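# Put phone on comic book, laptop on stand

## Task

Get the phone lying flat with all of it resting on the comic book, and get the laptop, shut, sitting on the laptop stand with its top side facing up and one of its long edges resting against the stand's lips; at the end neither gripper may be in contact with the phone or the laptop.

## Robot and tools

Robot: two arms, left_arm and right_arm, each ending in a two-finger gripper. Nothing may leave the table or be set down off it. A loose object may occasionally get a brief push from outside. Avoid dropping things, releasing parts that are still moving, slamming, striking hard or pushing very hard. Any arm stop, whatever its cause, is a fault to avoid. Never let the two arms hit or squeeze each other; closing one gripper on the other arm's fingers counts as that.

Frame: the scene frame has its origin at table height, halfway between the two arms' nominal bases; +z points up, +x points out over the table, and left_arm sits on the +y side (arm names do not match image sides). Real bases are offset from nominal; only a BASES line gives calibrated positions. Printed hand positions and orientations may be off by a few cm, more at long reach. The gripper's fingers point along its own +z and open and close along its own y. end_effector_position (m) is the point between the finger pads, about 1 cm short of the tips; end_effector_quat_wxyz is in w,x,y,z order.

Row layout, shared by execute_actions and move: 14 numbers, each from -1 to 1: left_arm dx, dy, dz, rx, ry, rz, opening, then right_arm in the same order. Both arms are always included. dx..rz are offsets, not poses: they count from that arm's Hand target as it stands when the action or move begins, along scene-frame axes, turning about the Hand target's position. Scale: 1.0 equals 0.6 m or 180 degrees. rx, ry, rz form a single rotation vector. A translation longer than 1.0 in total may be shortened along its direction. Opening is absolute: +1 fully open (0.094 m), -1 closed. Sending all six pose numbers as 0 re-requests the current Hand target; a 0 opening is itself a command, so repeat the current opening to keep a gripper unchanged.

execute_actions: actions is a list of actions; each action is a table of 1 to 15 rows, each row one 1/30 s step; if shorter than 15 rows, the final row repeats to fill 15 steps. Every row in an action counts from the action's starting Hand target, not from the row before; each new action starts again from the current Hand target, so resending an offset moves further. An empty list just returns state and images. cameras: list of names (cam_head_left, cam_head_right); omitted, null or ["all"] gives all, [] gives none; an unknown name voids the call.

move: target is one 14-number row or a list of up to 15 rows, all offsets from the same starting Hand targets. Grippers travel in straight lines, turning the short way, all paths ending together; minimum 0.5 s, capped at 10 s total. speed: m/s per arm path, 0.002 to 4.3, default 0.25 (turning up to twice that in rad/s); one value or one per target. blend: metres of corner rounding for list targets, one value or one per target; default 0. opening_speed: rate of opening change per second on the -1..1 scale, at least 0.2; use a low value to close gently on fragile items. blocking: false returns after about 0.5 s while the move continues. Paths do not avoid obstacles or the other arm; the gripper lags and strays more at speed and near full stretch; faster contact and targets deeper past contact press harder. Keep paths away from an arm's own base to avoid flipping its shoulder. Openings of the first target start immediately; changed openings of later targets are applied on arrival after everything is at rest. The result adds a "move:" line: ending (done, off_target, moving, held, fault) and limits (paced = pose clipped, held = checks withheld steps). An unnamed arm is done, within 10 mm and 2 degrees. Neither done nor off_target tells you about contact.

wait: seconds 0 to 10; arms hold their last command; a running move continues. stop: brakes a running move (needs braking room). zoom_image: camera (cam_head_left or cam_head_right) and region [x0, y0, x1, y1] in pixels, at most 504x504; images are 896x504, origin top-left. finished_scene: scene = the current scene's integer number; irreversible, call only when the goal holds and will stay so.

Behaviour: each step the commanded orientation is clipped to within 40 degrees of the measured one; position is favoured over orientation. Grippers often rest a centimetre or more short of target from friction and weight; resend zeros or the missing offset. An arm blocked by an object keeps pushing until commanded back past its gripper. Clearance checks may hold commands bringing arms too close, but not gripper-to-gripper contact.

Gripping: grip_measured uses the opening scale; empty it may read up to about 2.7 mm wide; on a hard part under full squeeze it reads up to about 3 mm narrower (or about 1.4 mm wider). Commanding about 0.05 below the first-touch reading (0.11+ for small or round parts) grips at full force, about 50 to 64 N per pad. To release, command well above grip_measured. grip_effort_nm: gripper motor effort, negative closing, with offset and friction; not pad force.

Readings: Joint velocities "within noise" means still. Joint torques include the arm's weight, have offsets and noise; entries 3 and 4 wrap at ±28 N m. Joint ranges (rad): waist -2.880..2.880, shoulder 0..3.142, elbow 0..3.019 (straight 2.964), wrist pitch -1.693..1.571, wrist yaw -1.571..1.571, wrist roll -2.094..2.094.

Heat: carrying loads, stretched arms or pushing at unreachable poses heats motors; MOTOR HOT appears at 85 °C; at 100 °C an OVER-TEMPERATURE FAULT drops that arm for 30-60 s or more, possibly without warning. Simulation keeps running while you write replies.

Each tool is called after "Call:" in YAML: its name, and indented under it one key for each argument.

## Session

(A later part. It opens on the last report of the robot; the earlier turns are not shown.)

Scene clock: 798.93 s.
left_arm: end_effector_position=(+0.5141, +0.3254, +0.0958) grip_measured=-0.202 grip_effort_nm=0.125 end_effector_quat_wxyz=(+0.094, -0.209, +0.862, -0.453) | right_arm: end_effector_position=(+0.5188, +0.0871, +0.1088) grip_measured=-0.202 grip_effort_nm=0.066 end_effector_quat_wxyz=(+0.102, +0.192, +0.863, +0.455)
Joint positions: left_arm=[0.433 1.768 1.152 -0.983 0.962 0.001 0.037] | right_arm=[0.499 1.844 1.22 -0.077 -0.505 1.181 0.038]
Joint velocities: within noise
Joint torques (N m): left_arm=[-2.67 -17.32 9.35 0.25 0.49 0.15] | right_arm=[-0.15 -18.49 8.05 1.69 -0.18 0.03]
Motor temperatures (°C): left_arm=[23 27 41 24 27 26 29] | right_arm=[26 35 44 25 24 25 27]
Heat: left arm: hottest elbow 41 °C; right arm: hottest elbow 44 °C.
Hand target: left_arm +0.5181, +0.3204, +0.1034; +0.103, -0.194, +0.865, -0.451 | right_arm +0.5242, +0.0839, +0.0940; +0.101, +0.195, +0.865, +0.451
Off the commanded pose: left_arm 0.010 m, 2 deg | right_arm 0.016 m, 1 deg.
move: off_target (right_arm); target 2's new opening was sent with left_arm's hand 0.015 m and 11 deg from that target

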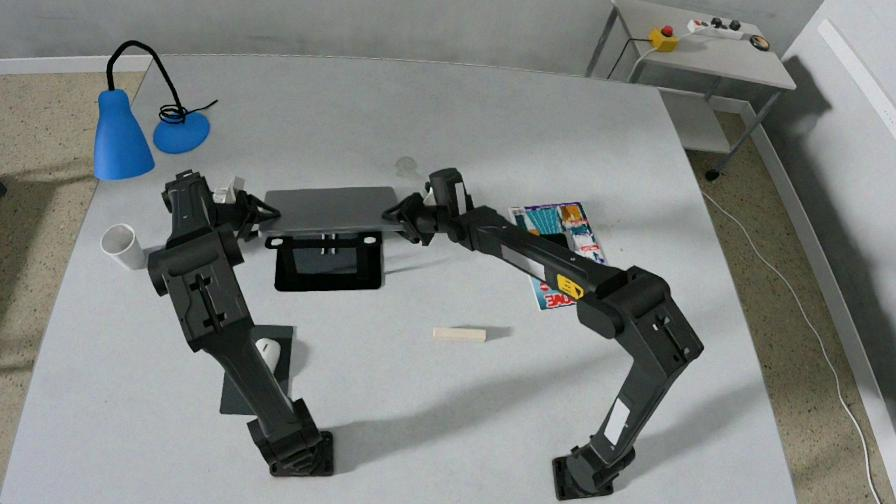

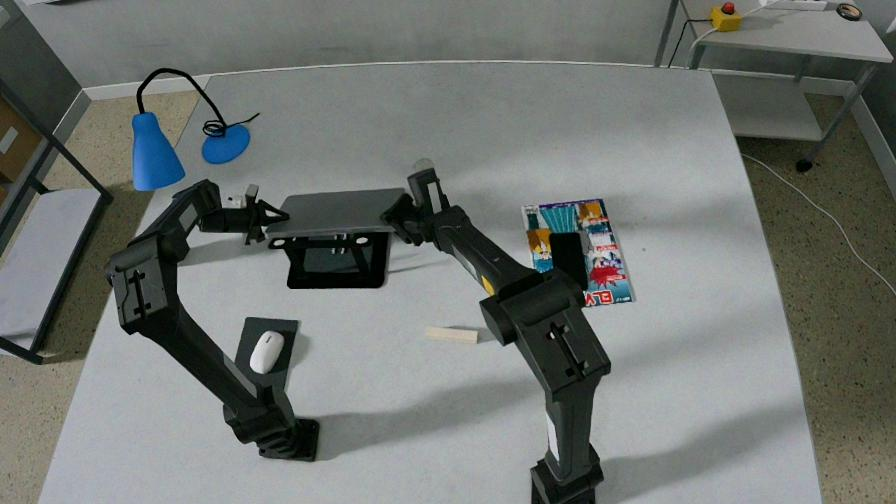

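Call:
move:
  target:
    - [0,0,0,0,0,0,-0.55, 0,0,0,0,0,0,-0.55]
  speed: 0.04
  opening_speed: 0.3

Call:
zoom_image:
  camera: "cam_head_left"
  region: [220, 150, 460, 310]

Call:
zoom_image:
  camera: "cam_head_right"
  region: [220, 150, 460, 310]

Scene clock: 805.43 s.
left_arm: end_effector_position=(+0.5144, +0.3250, +0.0967) grip_measured=-0.364 grip_effort_nm=-1.004 end_effector_quat_wxyz=(+0.083, -0.231, +0.854, -0.458) | right_arm: end_effector_position=(+0.5193, +0.0860, +0.1086) grip_measured=-0.392 grip_effort_nm=-1.018 end_effector_quat_wxyz=(+0.086, +0.217, +0.856, +0.461)
Joint positions: left_arm=[0.434 1.768 1.152 -0.983 0.969 -0.052 0.03] | right_arm=[0.495 1.846 1.22 -0.075 -0.516 1.241 0.029]
Joint velocities: within noise
Joint torques (N m): left_arm=[-2.78 -17.73 9.07 0.61 0.26 0.63] | right_arm=[0.09 -18.49 7.98 1.58 0.17 -0.54]
Motor temperatures (°C): left_arm=[23 27 41 24 27 25 29] | right_arm=[26 36 44 25 24 25 27]
Heat: left arm: hottest elbow 41 °C; right arm: hottest elbow 44 °C.
Hand target: left_arm +0.5181, +0.3204, +0.1034; +0.103, -0.194, +0.865, -0.451 | right_arm +0.5242, +0.0839, +0.0939; +0.101, +0.195, +0.865, +0.451
Off the commanded pose: left_arm 0.009 m, 5 deg | right_arm 0.015 m, 3 deg.
move: off_target (left_arm, right_arm)

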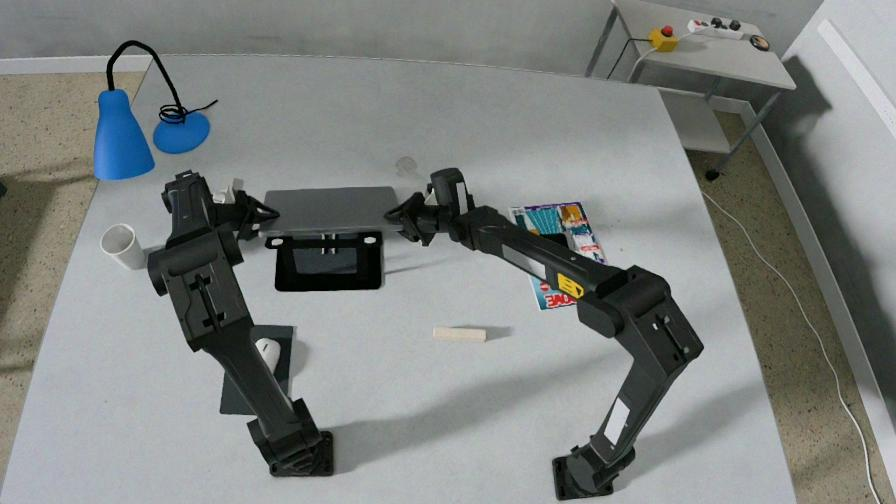

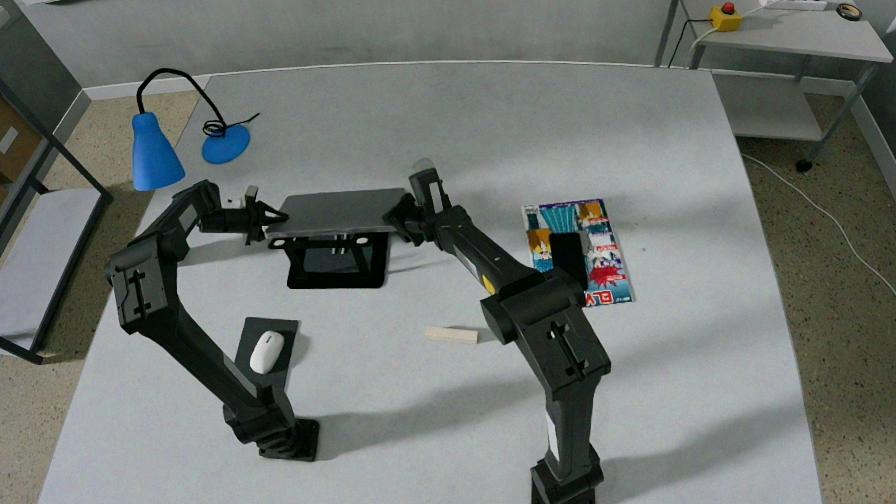

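Scaled by 2.100.

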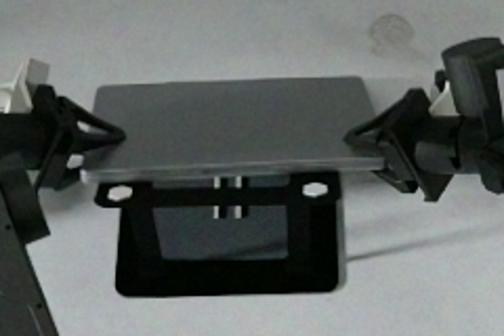

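Scaled by 2.100.

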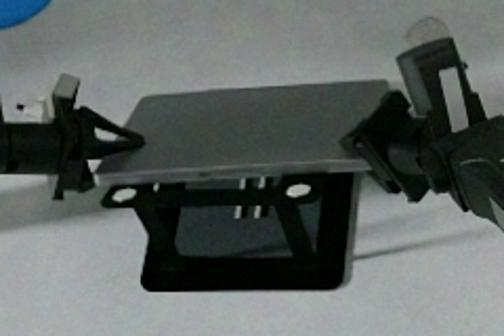

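Call:
move:
  target:
    - [0,0,0.12,0,0,0,-0.6, 0,0,0.12,0,0,0,-0.6]
    - [-0.06,0,0.12,0,0,0,-0.6, -0.07,0,0.12,0,0,0,-0.6]
  speed: 0.05

Call:
zoom_image:
  camera: "cam_head_left"
  region: [220, 150, 460, 310]

Call:
zoom_image:
  camera: "cam_head_right"
  region: [220, 150, 460, 310]

Scene clock: 811.10 s.
left_arm: end_effector_position=(+0.4770, +0.3175, +0.1297) grip_measured=-0.386 grip_effort_nm=-1.004 end_effector_quat_wxyz=(+0.033, -0.265, +0.848, -0.457) | right_arm: end_effector_position=(+0.4852, +0.0769, +0.1416) grip_measured=-0.396 grip_effort_nm=-1.033 end_effector_quat_wxyz=(+0.062, +0.246, +0.860, +0.442)
Joint positions: left_arm=[0.451 1.675 1.132 -1.173 0.945 -0.051 0.029] | right_arm=[0.513 1.725 1.178 -0.205 -0.493 1.292 0.028]
Joint velocities: within noise
Joint torques (N m): left_arm=[-1.61 -23.06 10.35 -0.01 0.94 1.1] | right_arm=[1.61 -22.3 8.02 1.78 0.46 -0.69]
Motor temperatures (°C): left_arm=[23 27 40 24 27 25 29] | right_arm=[26 36 43 25 24 25 27]
Heat: left arm: hottest elbow 40 °C; right arm: hottest elbow 43 °C.
Hand target: left_arm +0.4821, +0.3203, +0.1754; +0.103, -0.194, +0.865, -0.451 | right_arm +0.4822, +0.0840, +0.1661; +0.101, +0.195, +0.865, +0.451
Off the commanded pose: left_arm 0.046 m, 12 deg | right_arm 0.025 m, 7 deg.
move: off_target (left_arm, right_arm)

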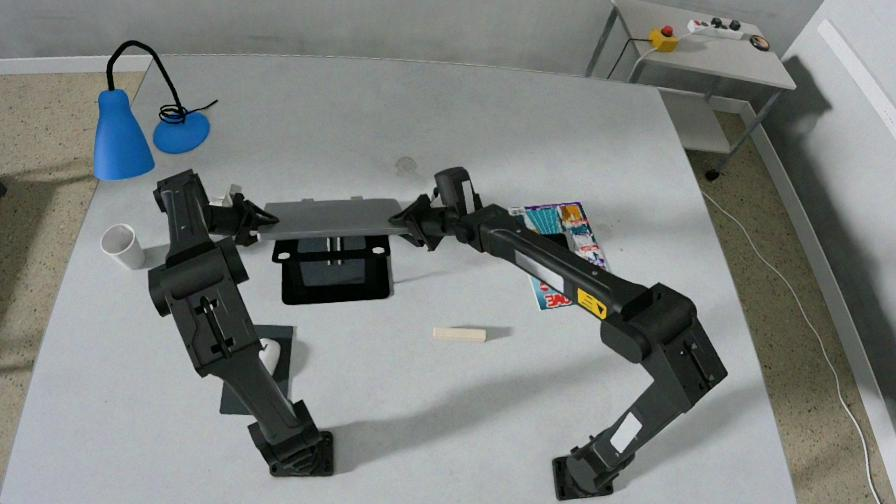

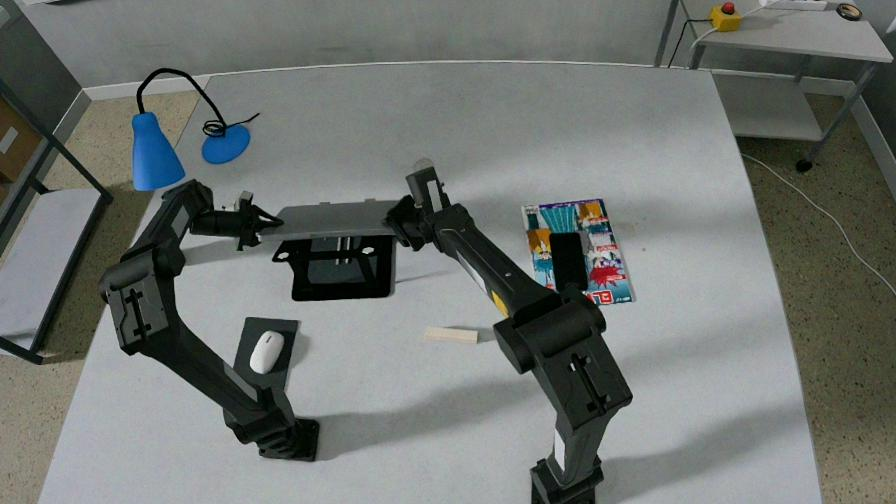

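Scaled by 2.100.

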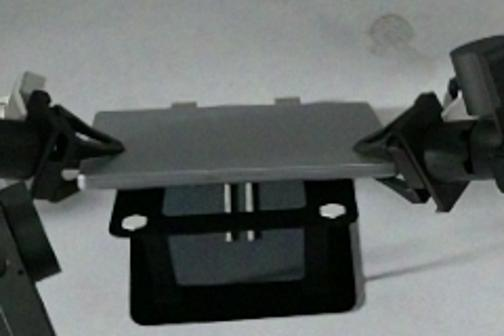

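Scaled by 2.100.

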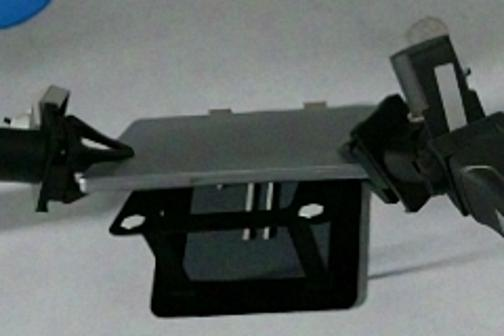

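Call:
move:
  target:
    - [0,0,0.06,0,0,0,-0.6, 0,0,0.06,0,0,0,-0.6]
    - [0,0,0.09,0,-0.08,0,-0.6, 0,0,0.08,0,-0.08,0,-0.6]
  speed: 0.06

Call:
zoom_image:
  camera: "cam_head_left"
  region: [220, 150, 460, 310]

Call:
zoom_image:
  camera: "cam_head_right"
  region: [220, 150, 460, 310]

Scene clock: 822.97 s.
left_arm: end_effector_position=(+0.4754, +0.3185, +0.1749) grip_measured=-0.399 grip_effort_nm=-1.009 end_effector_quat_wxyz=(+0.119, -0.224, +0.836, -0.486) | right_arm: end_effector_position=(+0.4840, +0.0775, +0.1858) grip_measured=-0.396 grip_effort_nm=-1.043 end_effector_quat_wxyz=(+0.156, +0.202, +0.846, +0.469)
Joint positions: left_arm=[0.478 1.564 1.088 -1.101 1.048 -0.014 0.028] | right_arm=[0.537 1.635 1.118 -0.073 -0.402 1.228 0.028]
Joint velocities: within noise
Joint torques (N m): left_arm=[-2.2 -22.36 11.59 1.4 1.53 1.17] | right_arm=[1.49 -21.01 8.46 2.11 0.66 -1.01]
Motor temperatures (°C): left_arm=[23 28 40 24 28 26 29] | right_arm=[26 36 43 25 24 25 27]
Heat: left arm: hottest elbow 40 °C; right arm: hottest elbow 43 °C.
Hand target: left_arm +0.4822, +0.3203, +0.2294; +0.210, -0.136, +0.845, -0.472 | right_arm +0.4821, +0.0840, +0.2139; +0.209, +0.137, +0.846, +0.472
Off the commanded pose: left_arm 0.055 m, 15 deg | right_arm 0.029 m, 10 deg.
move: off_target (left_arm, right_arm)

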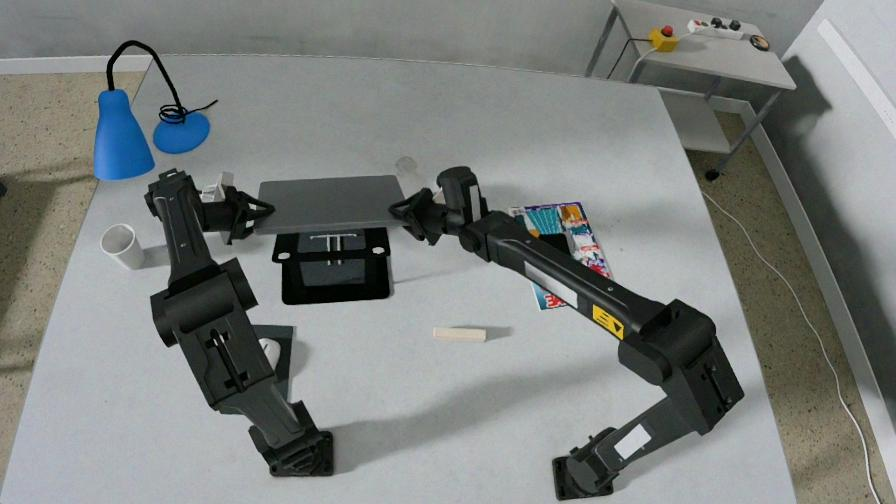

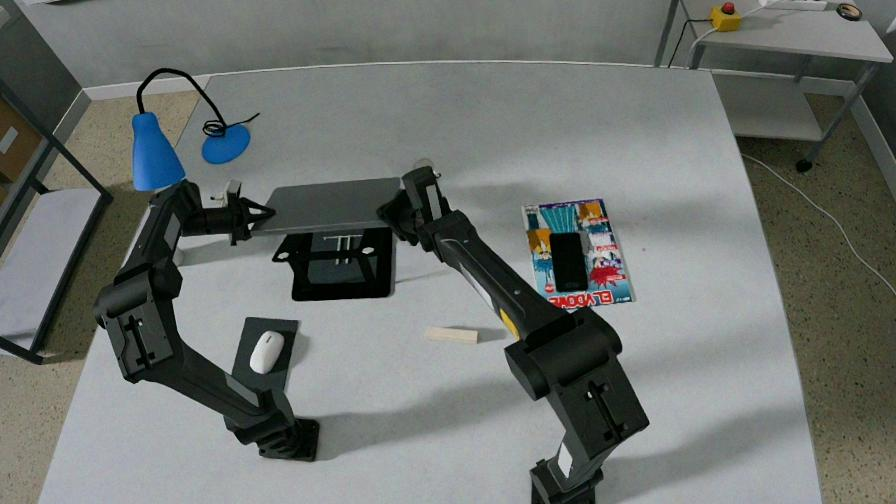

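Scaled by 2.100.

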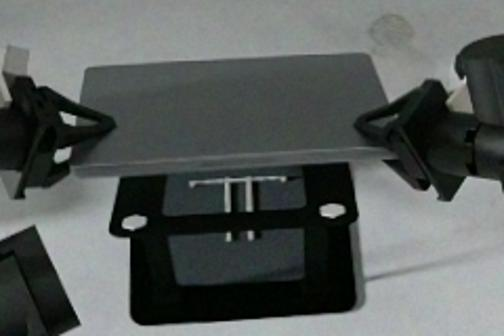

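Scaled by 2.100.

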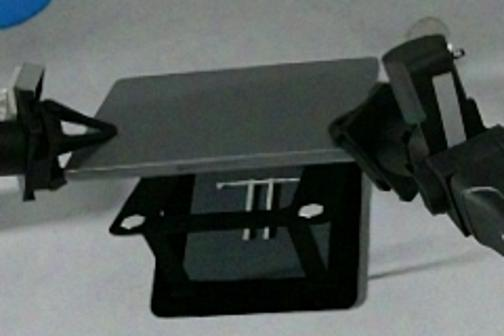

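Call:
move:
  target:
    - [-0.05,0.02,0,0,-0.05,0,-0.6, -0.05,0.02,0,0,-0.05,0,-0.6]
    - [-0.05,0.02,-0.09,0,-0.05,0,-0.6, -0.05,0.02,-0.085,0,-0.05,0,-0.6]
  speed: 0.06

Call:
zoom_image:
  camera: "cam_head_left"
  region: [220, 150, 460, 310]

Call:
zoom_image:
  camera: "cam_head_right"
  region: [220, 150, 460, 310]

Scene clock: 833.30 s.
left_arm: end_effector_position=(+0.4418, +0.3280, +0.1443) grip_measured=-0.402 grip_effort_nm=-1.009 end_effector_quat_wxyz=(+0.206, -0.179, +0.821, -0.502) | right_arm: end_effector_position=(+0.4504, +0.0866, +0.1553) grip_measured=-0.396 grip_effort_nm=-1.043 end_effector_quat_wxyz=(+0.231, +0.160, +0.825, +0.490)
Joint positions: left_arm=[0.559 1.529 0.907 -0.914 1.146 0.136 0.028] | right_arm=[0.604 1.631 0.932 0.251 -0.3 1.181 0.028]
Joint velocities: within noise
Joint torques (N m): left_arm=[-1.9 -17.79 10.37 1.46 1.43 1.2] | right_arm=[1.49 -16.38 8.18 2.47 0.6 -1.05]
Motor temperatures (°C): left_arm=[23 29 40 24 29 26 30] | right_arm=[26 36 42 25 25 26 28]
Heat: left arm: hottest elbow 40 °C; right arm: hottest elbow 42 °C.
Hand target: left_arm +0.4521, +0.3323, +0.1754; +0.276, -0.098, +0.826, -0.481 | right_arm +0.4521, +0.0960, +0.1630; +0.275, +0.099, +0.827, +0.481
Off the commanded pose: left_arm 0.033 m, 13 deg | right_arm 0.012 m, 9 deg.
move: off_target (left_arm, right_arm)

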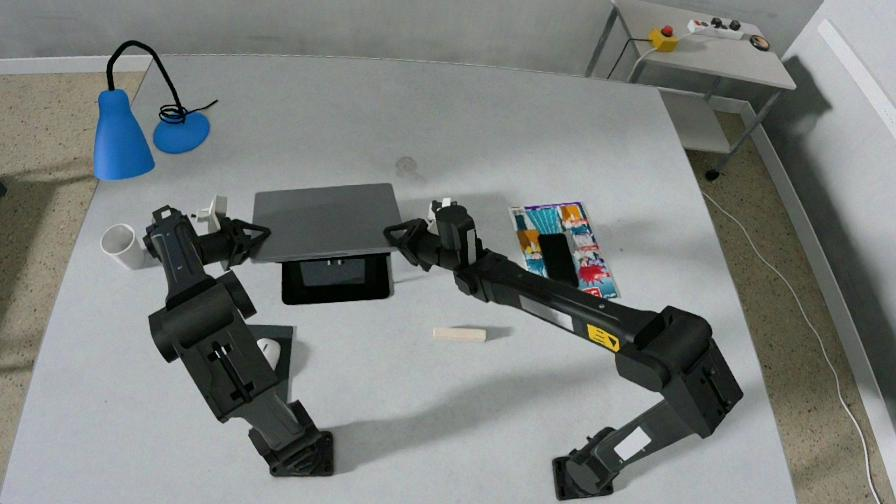

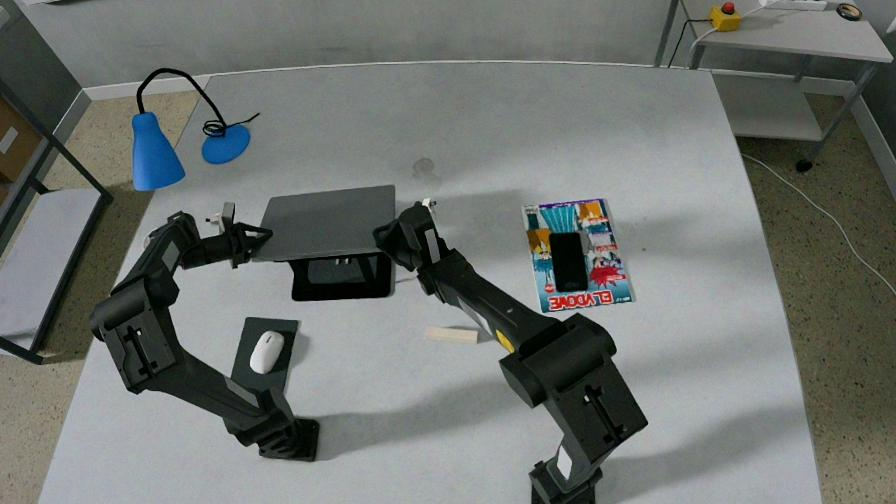

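Scaled by 2.100.

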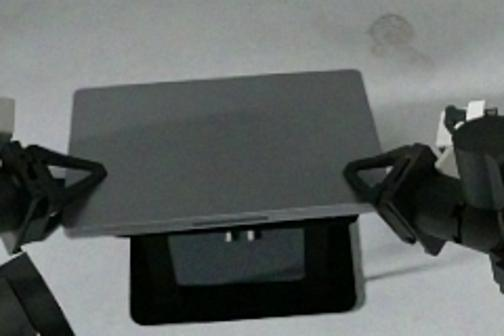

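Scaled by 2.100.

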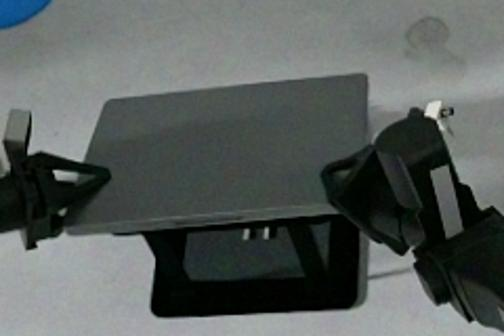

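Call:
move:
  target:
    - [0.01,0,-0.05,0,0,-0.01,-0.6, 0.0,0,-0.05,0,0,-0.01,-0.6]
  speed: 0.05

Call:
zoom_image:
  camera: "cam_head_left"
  region: [220, 150, 460, 310]

Call:
zoom_image:
  camera: "cam_head_right"
  region: [220, 150, 460, 310]

Scene clock: 838.97 s.
left_arm: end_effector_position=(+0.4469, +0.3298, +0.1297) grip_measured=-0.402 grip_effort_nm=-1.004 end_effector_quat_wxyz=(+0.209, -0.175, +0.816, -0.509) | right_arm: end_effector_position=(+0.4537, +0.0883, +0.1421) grip_measured=-0.396 grip_effort_nm=-1.043 end_effector_quat_wxyz=(+0.250, +0.164, +0.816, +0.494)
Joint positions: left_arm=[0.559 1.575 0.904 -0.871 1.165 0.146 0.028] | right_arm=[0.613 1.668 0.911 0.345 -0.263 1.189 0.028]
Joint velocities: within noise
Joint torques (N m): left_arm=[-2.67 -15.03 9.89 1.61 0.79 1.43] | right_arm=[1.55 -14.97 7.38 2.41 0.58 -0.99]
Motor temperatures (°C): left_arm=[23 28 39 24 30 26 30] | right_arm=[26 36 41 25 25 26 28]
Heat: left arm: hottest elbow 39 °C; right arm: hottest elbow 41 °C.
Hand target: left_arm +0.4581, +0.3324, +0.1454; +0.268, -0.085, +0.828, -0.485 | right_arm +0.4522, +0.0959, +0.1330; +0.282, +0.112, +0.825, +0.477
Off the commanded pose: left_arm 0.019 m, 13 deg | right_arm 0.012 m, 7 deg.
move: off_target (left_arm, right_arm)

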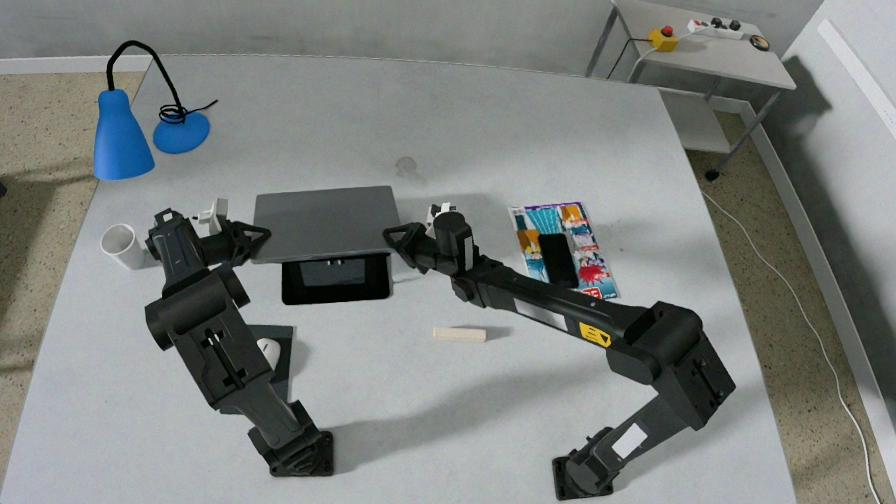

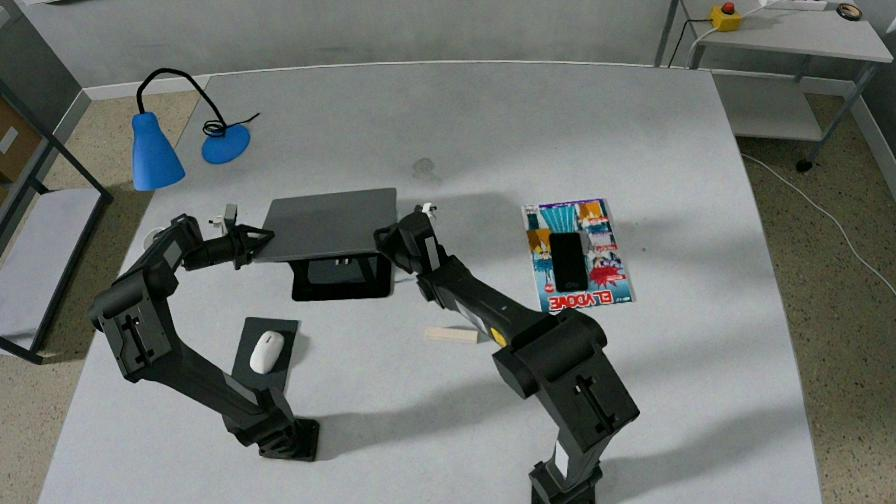

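Scaled by 2.100.

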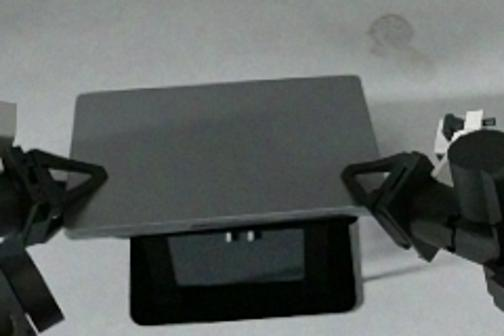

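Scaled by 2.100.

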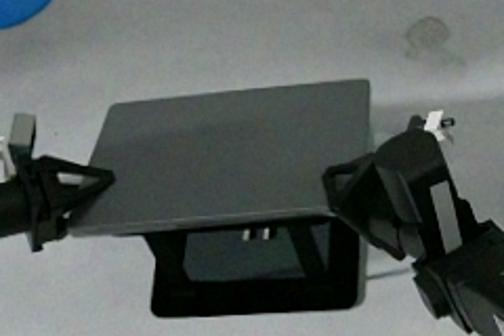

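Call:
move:
  target:
    - [0.0,0,-0.05,0,0.03,0,-0.6, 0.0,0,-0.055,0,0.03,0,-0.6]
  speed: 0.05

Call:
zoom_image:
  camera: "cam_head_left"
  region: [220, 150, 460, 310]

Call:
zoom_image:
  camera: "cam_head_right"
  region: [220, 150, 460, 310]

Scene clock: 844.13 s.
left_arm: end_effector_position=(+0.4472, +0.3305, +0.1205) grip_measured=-0.402 grip_effort_nm=-1.009 end_effector_quat_wxyz=(+0.194, -0.191, +0.816, -0.510) | right_arm: end_effector_position=(+0.4536, +0.0893, +0.1347) grip_measured=-0.411 grip_effort_nm=-1.028 end_effector_quat_wxyz=(+0.232, +0.183, +0.814, +0.500)
Joint positions: left_arm=[0.558 1.596 0.904 -0.865 1.155 0.119 0.028] | right_arm=[0.612 1.683 0.911 0.353 -0.273 1.237 0.028]
Joint velocities: within noise
Joint torques (N m): left_arm=[-2.49 -11.11 10.26 1.37 -0.66 1.51] | right_arm=[1.03 -12.04 7.46 1.72 -0.22 -0.97]
Motor temperatures (°C): left_arm=[23 28 39 24 29 26 30] | right_arm=[26 36 41 25 25 26 28]
Heat: left arm: hottest elbow 39 °C; right arm: hottest elbow 41 °C.
Hand target: left_arm +0.4581, +0.3323, +0.1154; +0.229, -0.108, +0.840, -0.481 | right_arm +0.4523, +0.0959, +0.1001; +0.243, +0.135, +0.837, +0.471
Off the commanded pose: left_arm 0.012 m, 11 deg | right_arm 0.035 m, 7 deg.
move: off_target (left_arm, right_arm)

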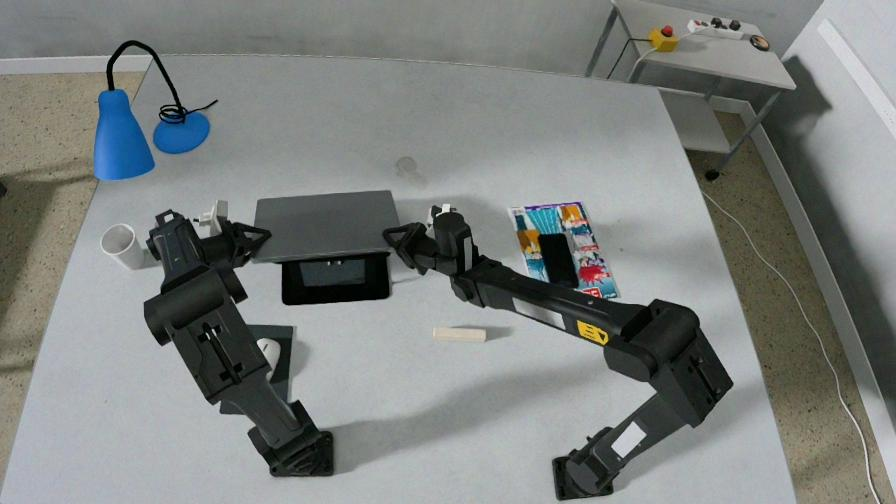

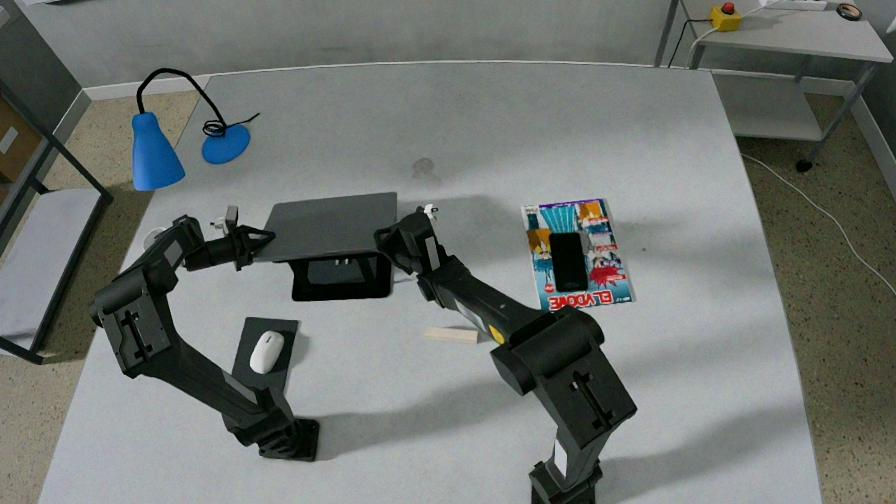

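Scaled by 2.100.

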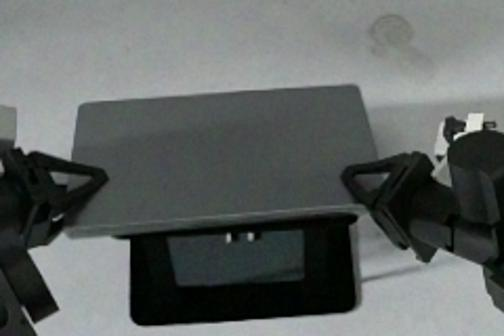

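Scaled by 2.100.

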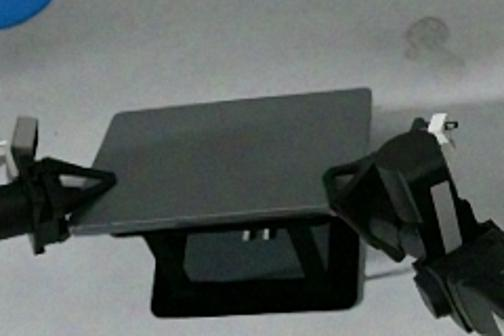

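Call:
move:
  target:
    - [0.0,0,-0.04,0,0.04,0,-0.6, 0.0,0,-0.01,0,0.04,0,-0.6]
  speed: 0.05

Call:
zoom_image:
  camera: "cam_head_left"
  region: [220, 150, 460, 310]

Call:
zoom_image:
  camera: "cam_head_right"
  region: [220, 150, 460, 310]

Scene clock: 849.23 s.
left_arm: end_effector_position=(+0.4474, +0.3305, +0.1112) grip_measured=-0.402 grip_effort_nm=-1.004 end_effector_quat_wxyz=(+0.155, -0.219, +0.820, -0.505) | right_arm: end_effector_position=(+0.4537, +0.0890, +0.1291) grip_measured=-0.426 grip_effort_nm=-1.038 end_effector_quat_wxyz=(+0.189, +0.211, +0.822, +0.494)
Joint positions: left_arm=[0.55 1.623 0.93 -0.92 1.113 0.085 0.028] | right_arm=[0.602 1.686 0.938 0.265 -0.31 1.298 0.027]
Joint velocities: within noise
Joint torques (N m): left_arm=[-3.25 -9.99 10.32 1.18 -1.54 1.6] | right_arm=[0.85 -12.4 8.39 0.64 -0.59 -0.95]
Motor temperatures (°C): left_arm=[23 28 39 24 29 27 30] | right_arm=[26 36 40 25 25 26 28]
Heat: left arm: hottest elbow 39 °C; right arm: hottest elbow 40 °C.
Hand target: left_arm +0.4581, +0.3324, +0.0914; +0.176, -0.138, +0.852, -0.473 | right_arm +0.4522, +0.0958, +0.0937; +0.190, +0.164, +0.851, +0.461
Off the commanded pose: left_arm 0.023 m, 11 deg | right_arm 0.036 m, 7 deg.
move: off_target (left_arm, right_arm)

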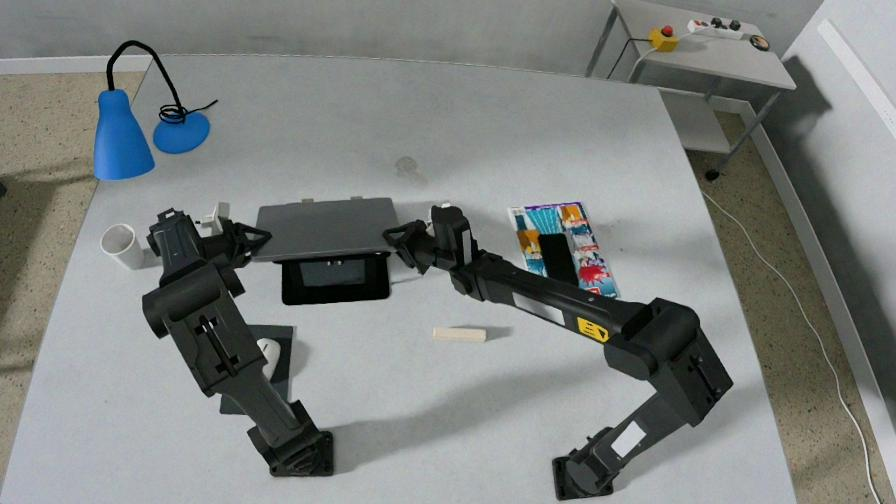

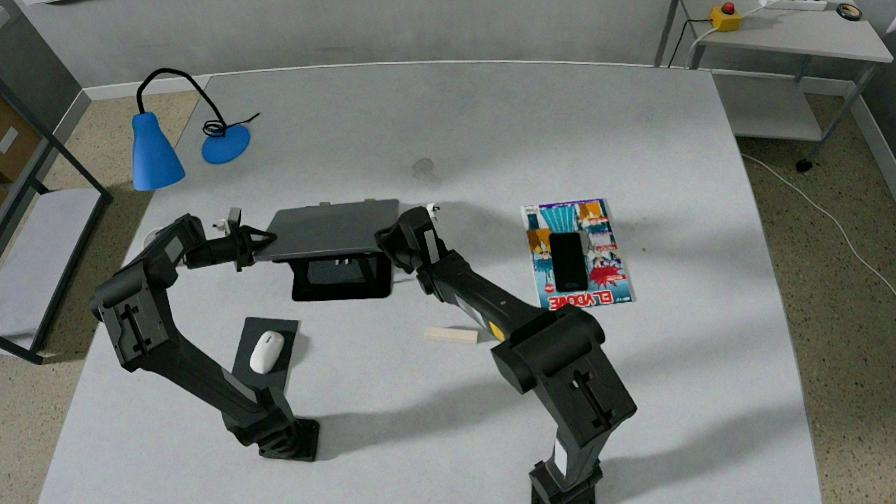

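Scaled by 2.100.

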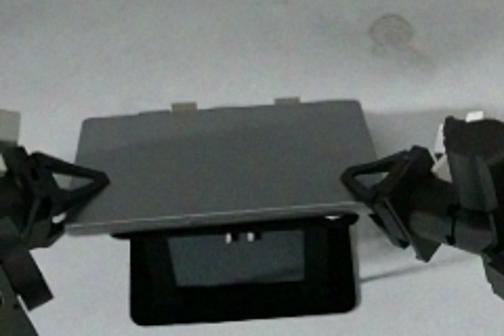

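Scaled by 2.100.

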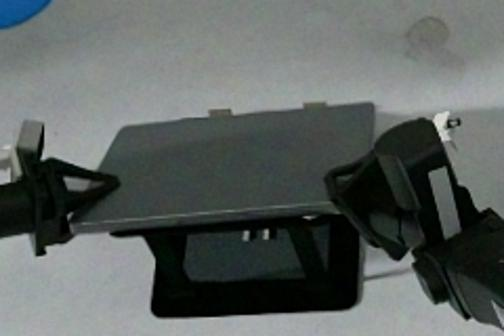

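Call:
move:
  target:
    - [-0.01,0,0.02,0,0,0,-0.6, 0.0,0,0.04,0,0,0,-0.6]
    - [-0.01,0,0.02,0,0,0,-0.1, 0.0,0,0.04,0,0,0,-0.15]
  speed: 0.05
  opening_speed: 0.2

Call:
zoom_image:
  camera: "cam_head_left"
  region: [220, 150, 460, 310]

Call:
zoom_image:
  camera: "cam_head_right"
  region: [220, 150, 460, 310]

Scene clock: 858.43 s.
left_arm: end_effector_position=(+0.4476, +0.3335, +0.1078) grip_measured=-0.102 grip_effort_nm=0.115 end_effector_quat_wxyz=(+0.186, -0.146, +0.847, -0.476) | right_arm: end_effector_position=(+0.4550, +0.0870, +0.1267) grip_measured=-0.151 grip_effort_nm=0.042 end_effector_quat_wxyz=(+0.200, +0.176, +0.842, +0.469)
Joint positions: left_arm=[0.548 1.63 0.948 -0.951 1.071 0.273 0.042] | right_arm=[0.597 1.683 0.96 0.194 -0.313 1.196 0.04]
Joint velocities: within noise
Joint torques (N m): left_arm=[-2.32 -12.57 10.09 -0.57 -0.04 0.27] | right_arm=[1.26 -15.74 8.77 0.55 -0.41 -0.1]
Motor temperatures (°C): left_arm=[23 28 39 24 29 27 30] | right_arm=[26 36 40 25 25 26 28]
Heat: left arm: hottest elbow 39 °C; right arm: hottest elbow 40 °C.
Hand target: left_arm +0.4521, +0.3323, +0.1033; +0.176, -0.138, +0.852, -0.473 | right_arm +0.4522, +0.0959, +0.1180; +0.190, +0.164, +0.851, +0.461
Off the commanded pose: left_arm 0.006 m, 2 deg | right_arm 0.013 m, 2 deg.
move: off_target (right_arm); target 2's new opening was sent with left_arm's hand 0.010 m and 12 deg from that target

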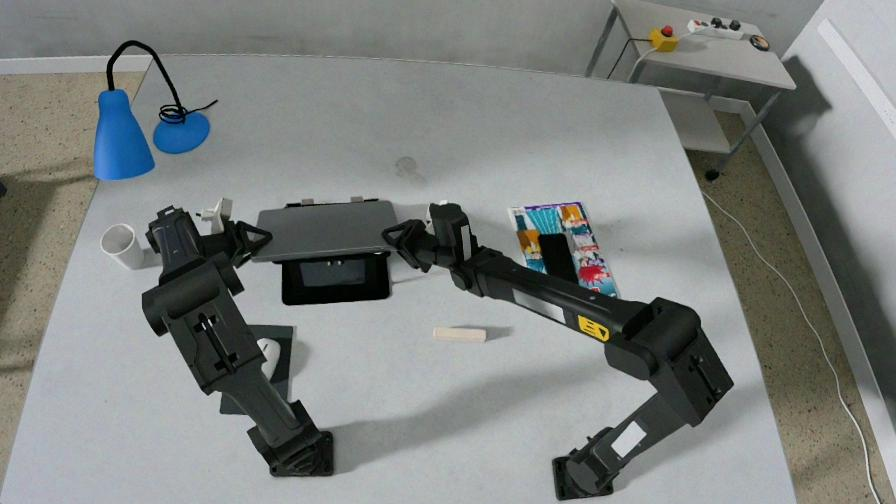

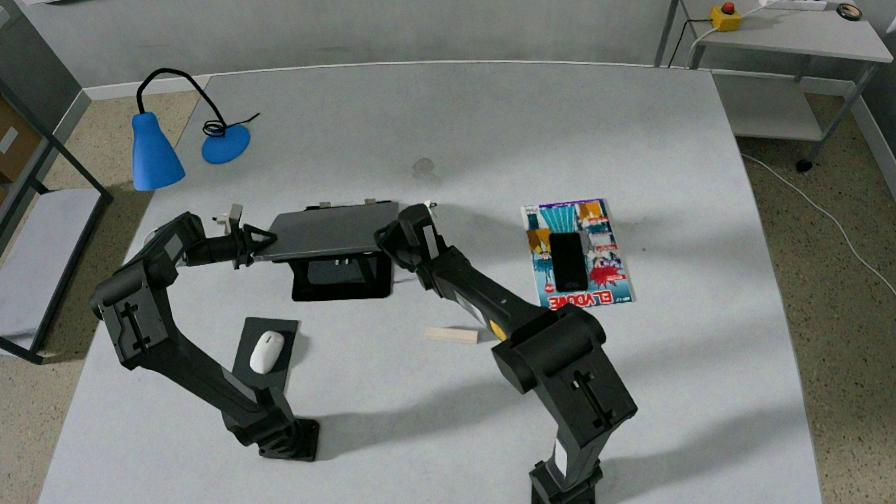

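Scaled by 2.100.

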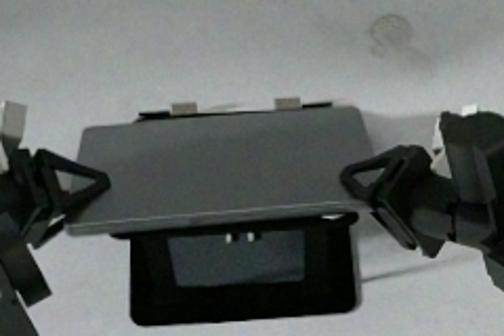

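Scaled by 2.100.

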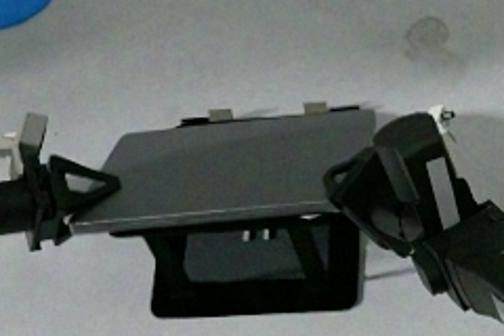

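Call:
move:
  target:
    - [-0.01,0.18,0,0,0,0,0.1, 0.0,-0.18,0,0,0,0,0.1]
    - [-0.01,0.2,0.15,0,0,0,0.1, 0.0,-0.2,0.15,0,0,0,0.1]
  speed: 0.08

Call:
zoom_image:
  camera: "cam_head_left"
  region: [220, 150, 460, 310]

Call:
zoom_image:
  camera: "cam_head_right"
  region: [220, 150, 460, 310]

Scene clock: 868.30 s.
left_arm: end_effector_position=(+0.4374, +0.4349, +0.1686) grip_measured=+0.099 grip_effort_nm=0.100 end_effector_quat_wxyz=(+0.148, -0.151, +0.845, -0.491) | right_arm: end_effector_position=(+0.4313, -0.0257, +0.1738) grip_measured=+0.099 grip_effort_nm=0.056 end_effector_quat_wxyz=(+0.164, +0.173, +0.862, +0.448)
Joint positions: left_arm=[0.741 1.776 1.306 -1.604 1 0.695 0.052] | right_arm=[0.392 1.427 0.871 -0.119 -0.513 1.043 0.052]
Joint velocities: within noise
Joint torques (N m): left_arm=[-0.32 -18.73 13.86 -1.09 0.38 0.11] | right_arm=[-0.44 -14.74 12.52 1.01 -0.21 -0.01]
Motor temperatures (°C): left_arm=[23 28 39 24 29 26 29] | right_arm=[26 36 40 25 24 25 27]
Heat: left arm: hottest elbow 39 °C; right arm: hottest elbow 40 °C.
Hand target: left_arm +0.4460, +0.4524, +0.1934; +0.176, -0.138, +0.852, -0.473 | right_arm +0.4522, -0.0240, +0.2080; +0.190, +0.164, +0.851, +0.462
Off the commanded pose: left_arm 0.031 m, 4 deg | right_arm 0.040 m, 4 deg.
move: off_target (left_arm, right_arm)

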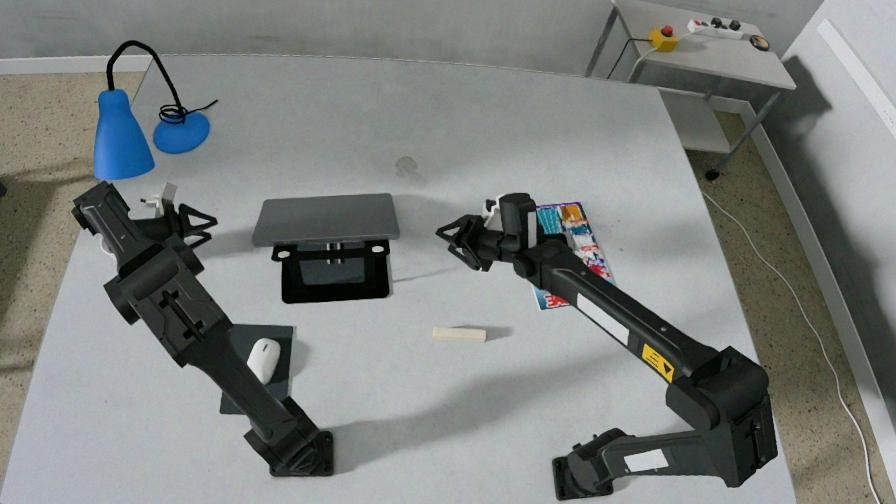

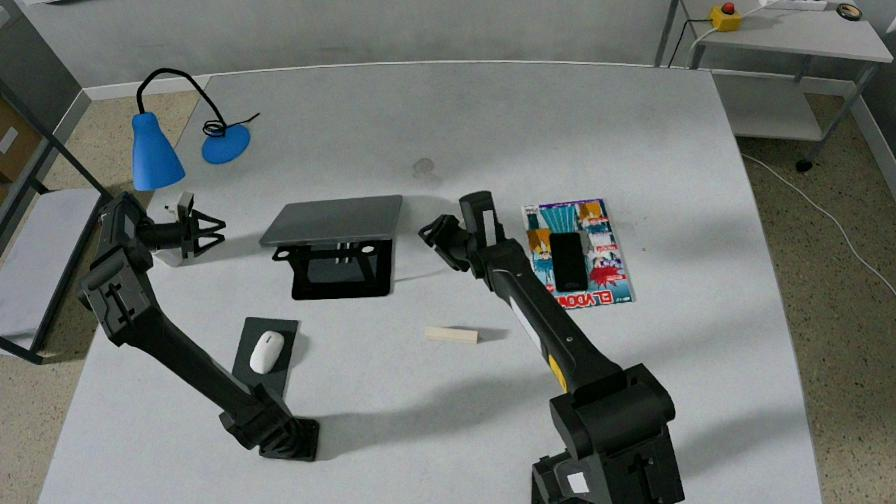

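Scaled by 2.100.

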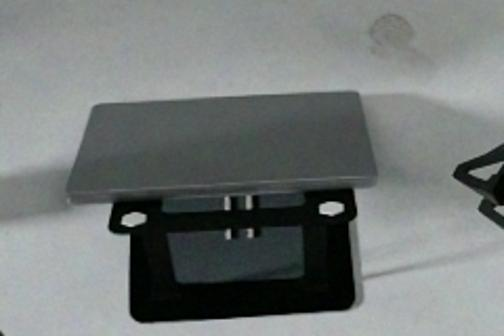

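Scaled by 2.100.

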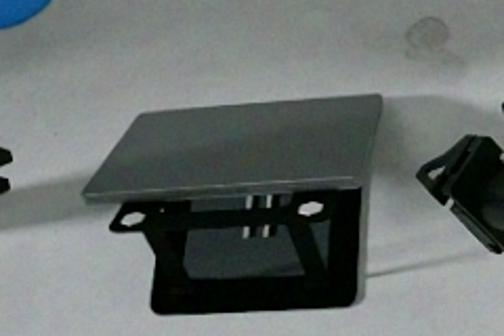

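Call:
zoom_image:
  camera: "cam_head_left"
  region: [240, 180, 410, 310]

Call:
zoom_image:
  camera: "cam_head_right"
  region: [250, 180, 420, 310]

Scaled by 2.965.

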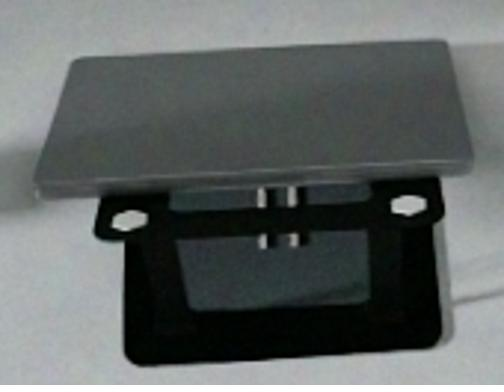

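Scaled by 2.965.

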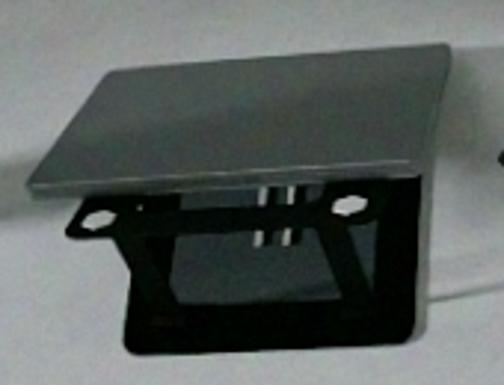

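Call:
zoom_image:
  camera: "cam_head_right"
  region: [500, 180, 660, 330]

Scaled by 3.150.

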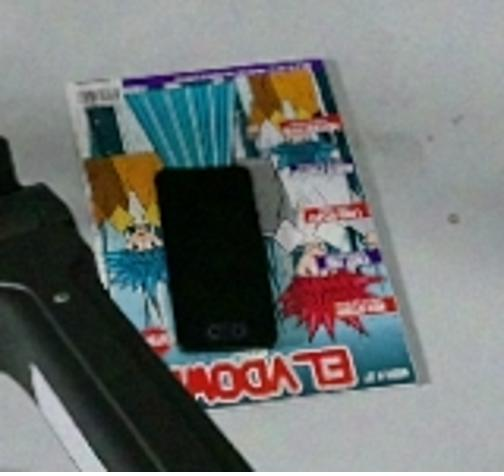

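Call:
finished_scene:
  scene: 1

The scene is finished: the task was done.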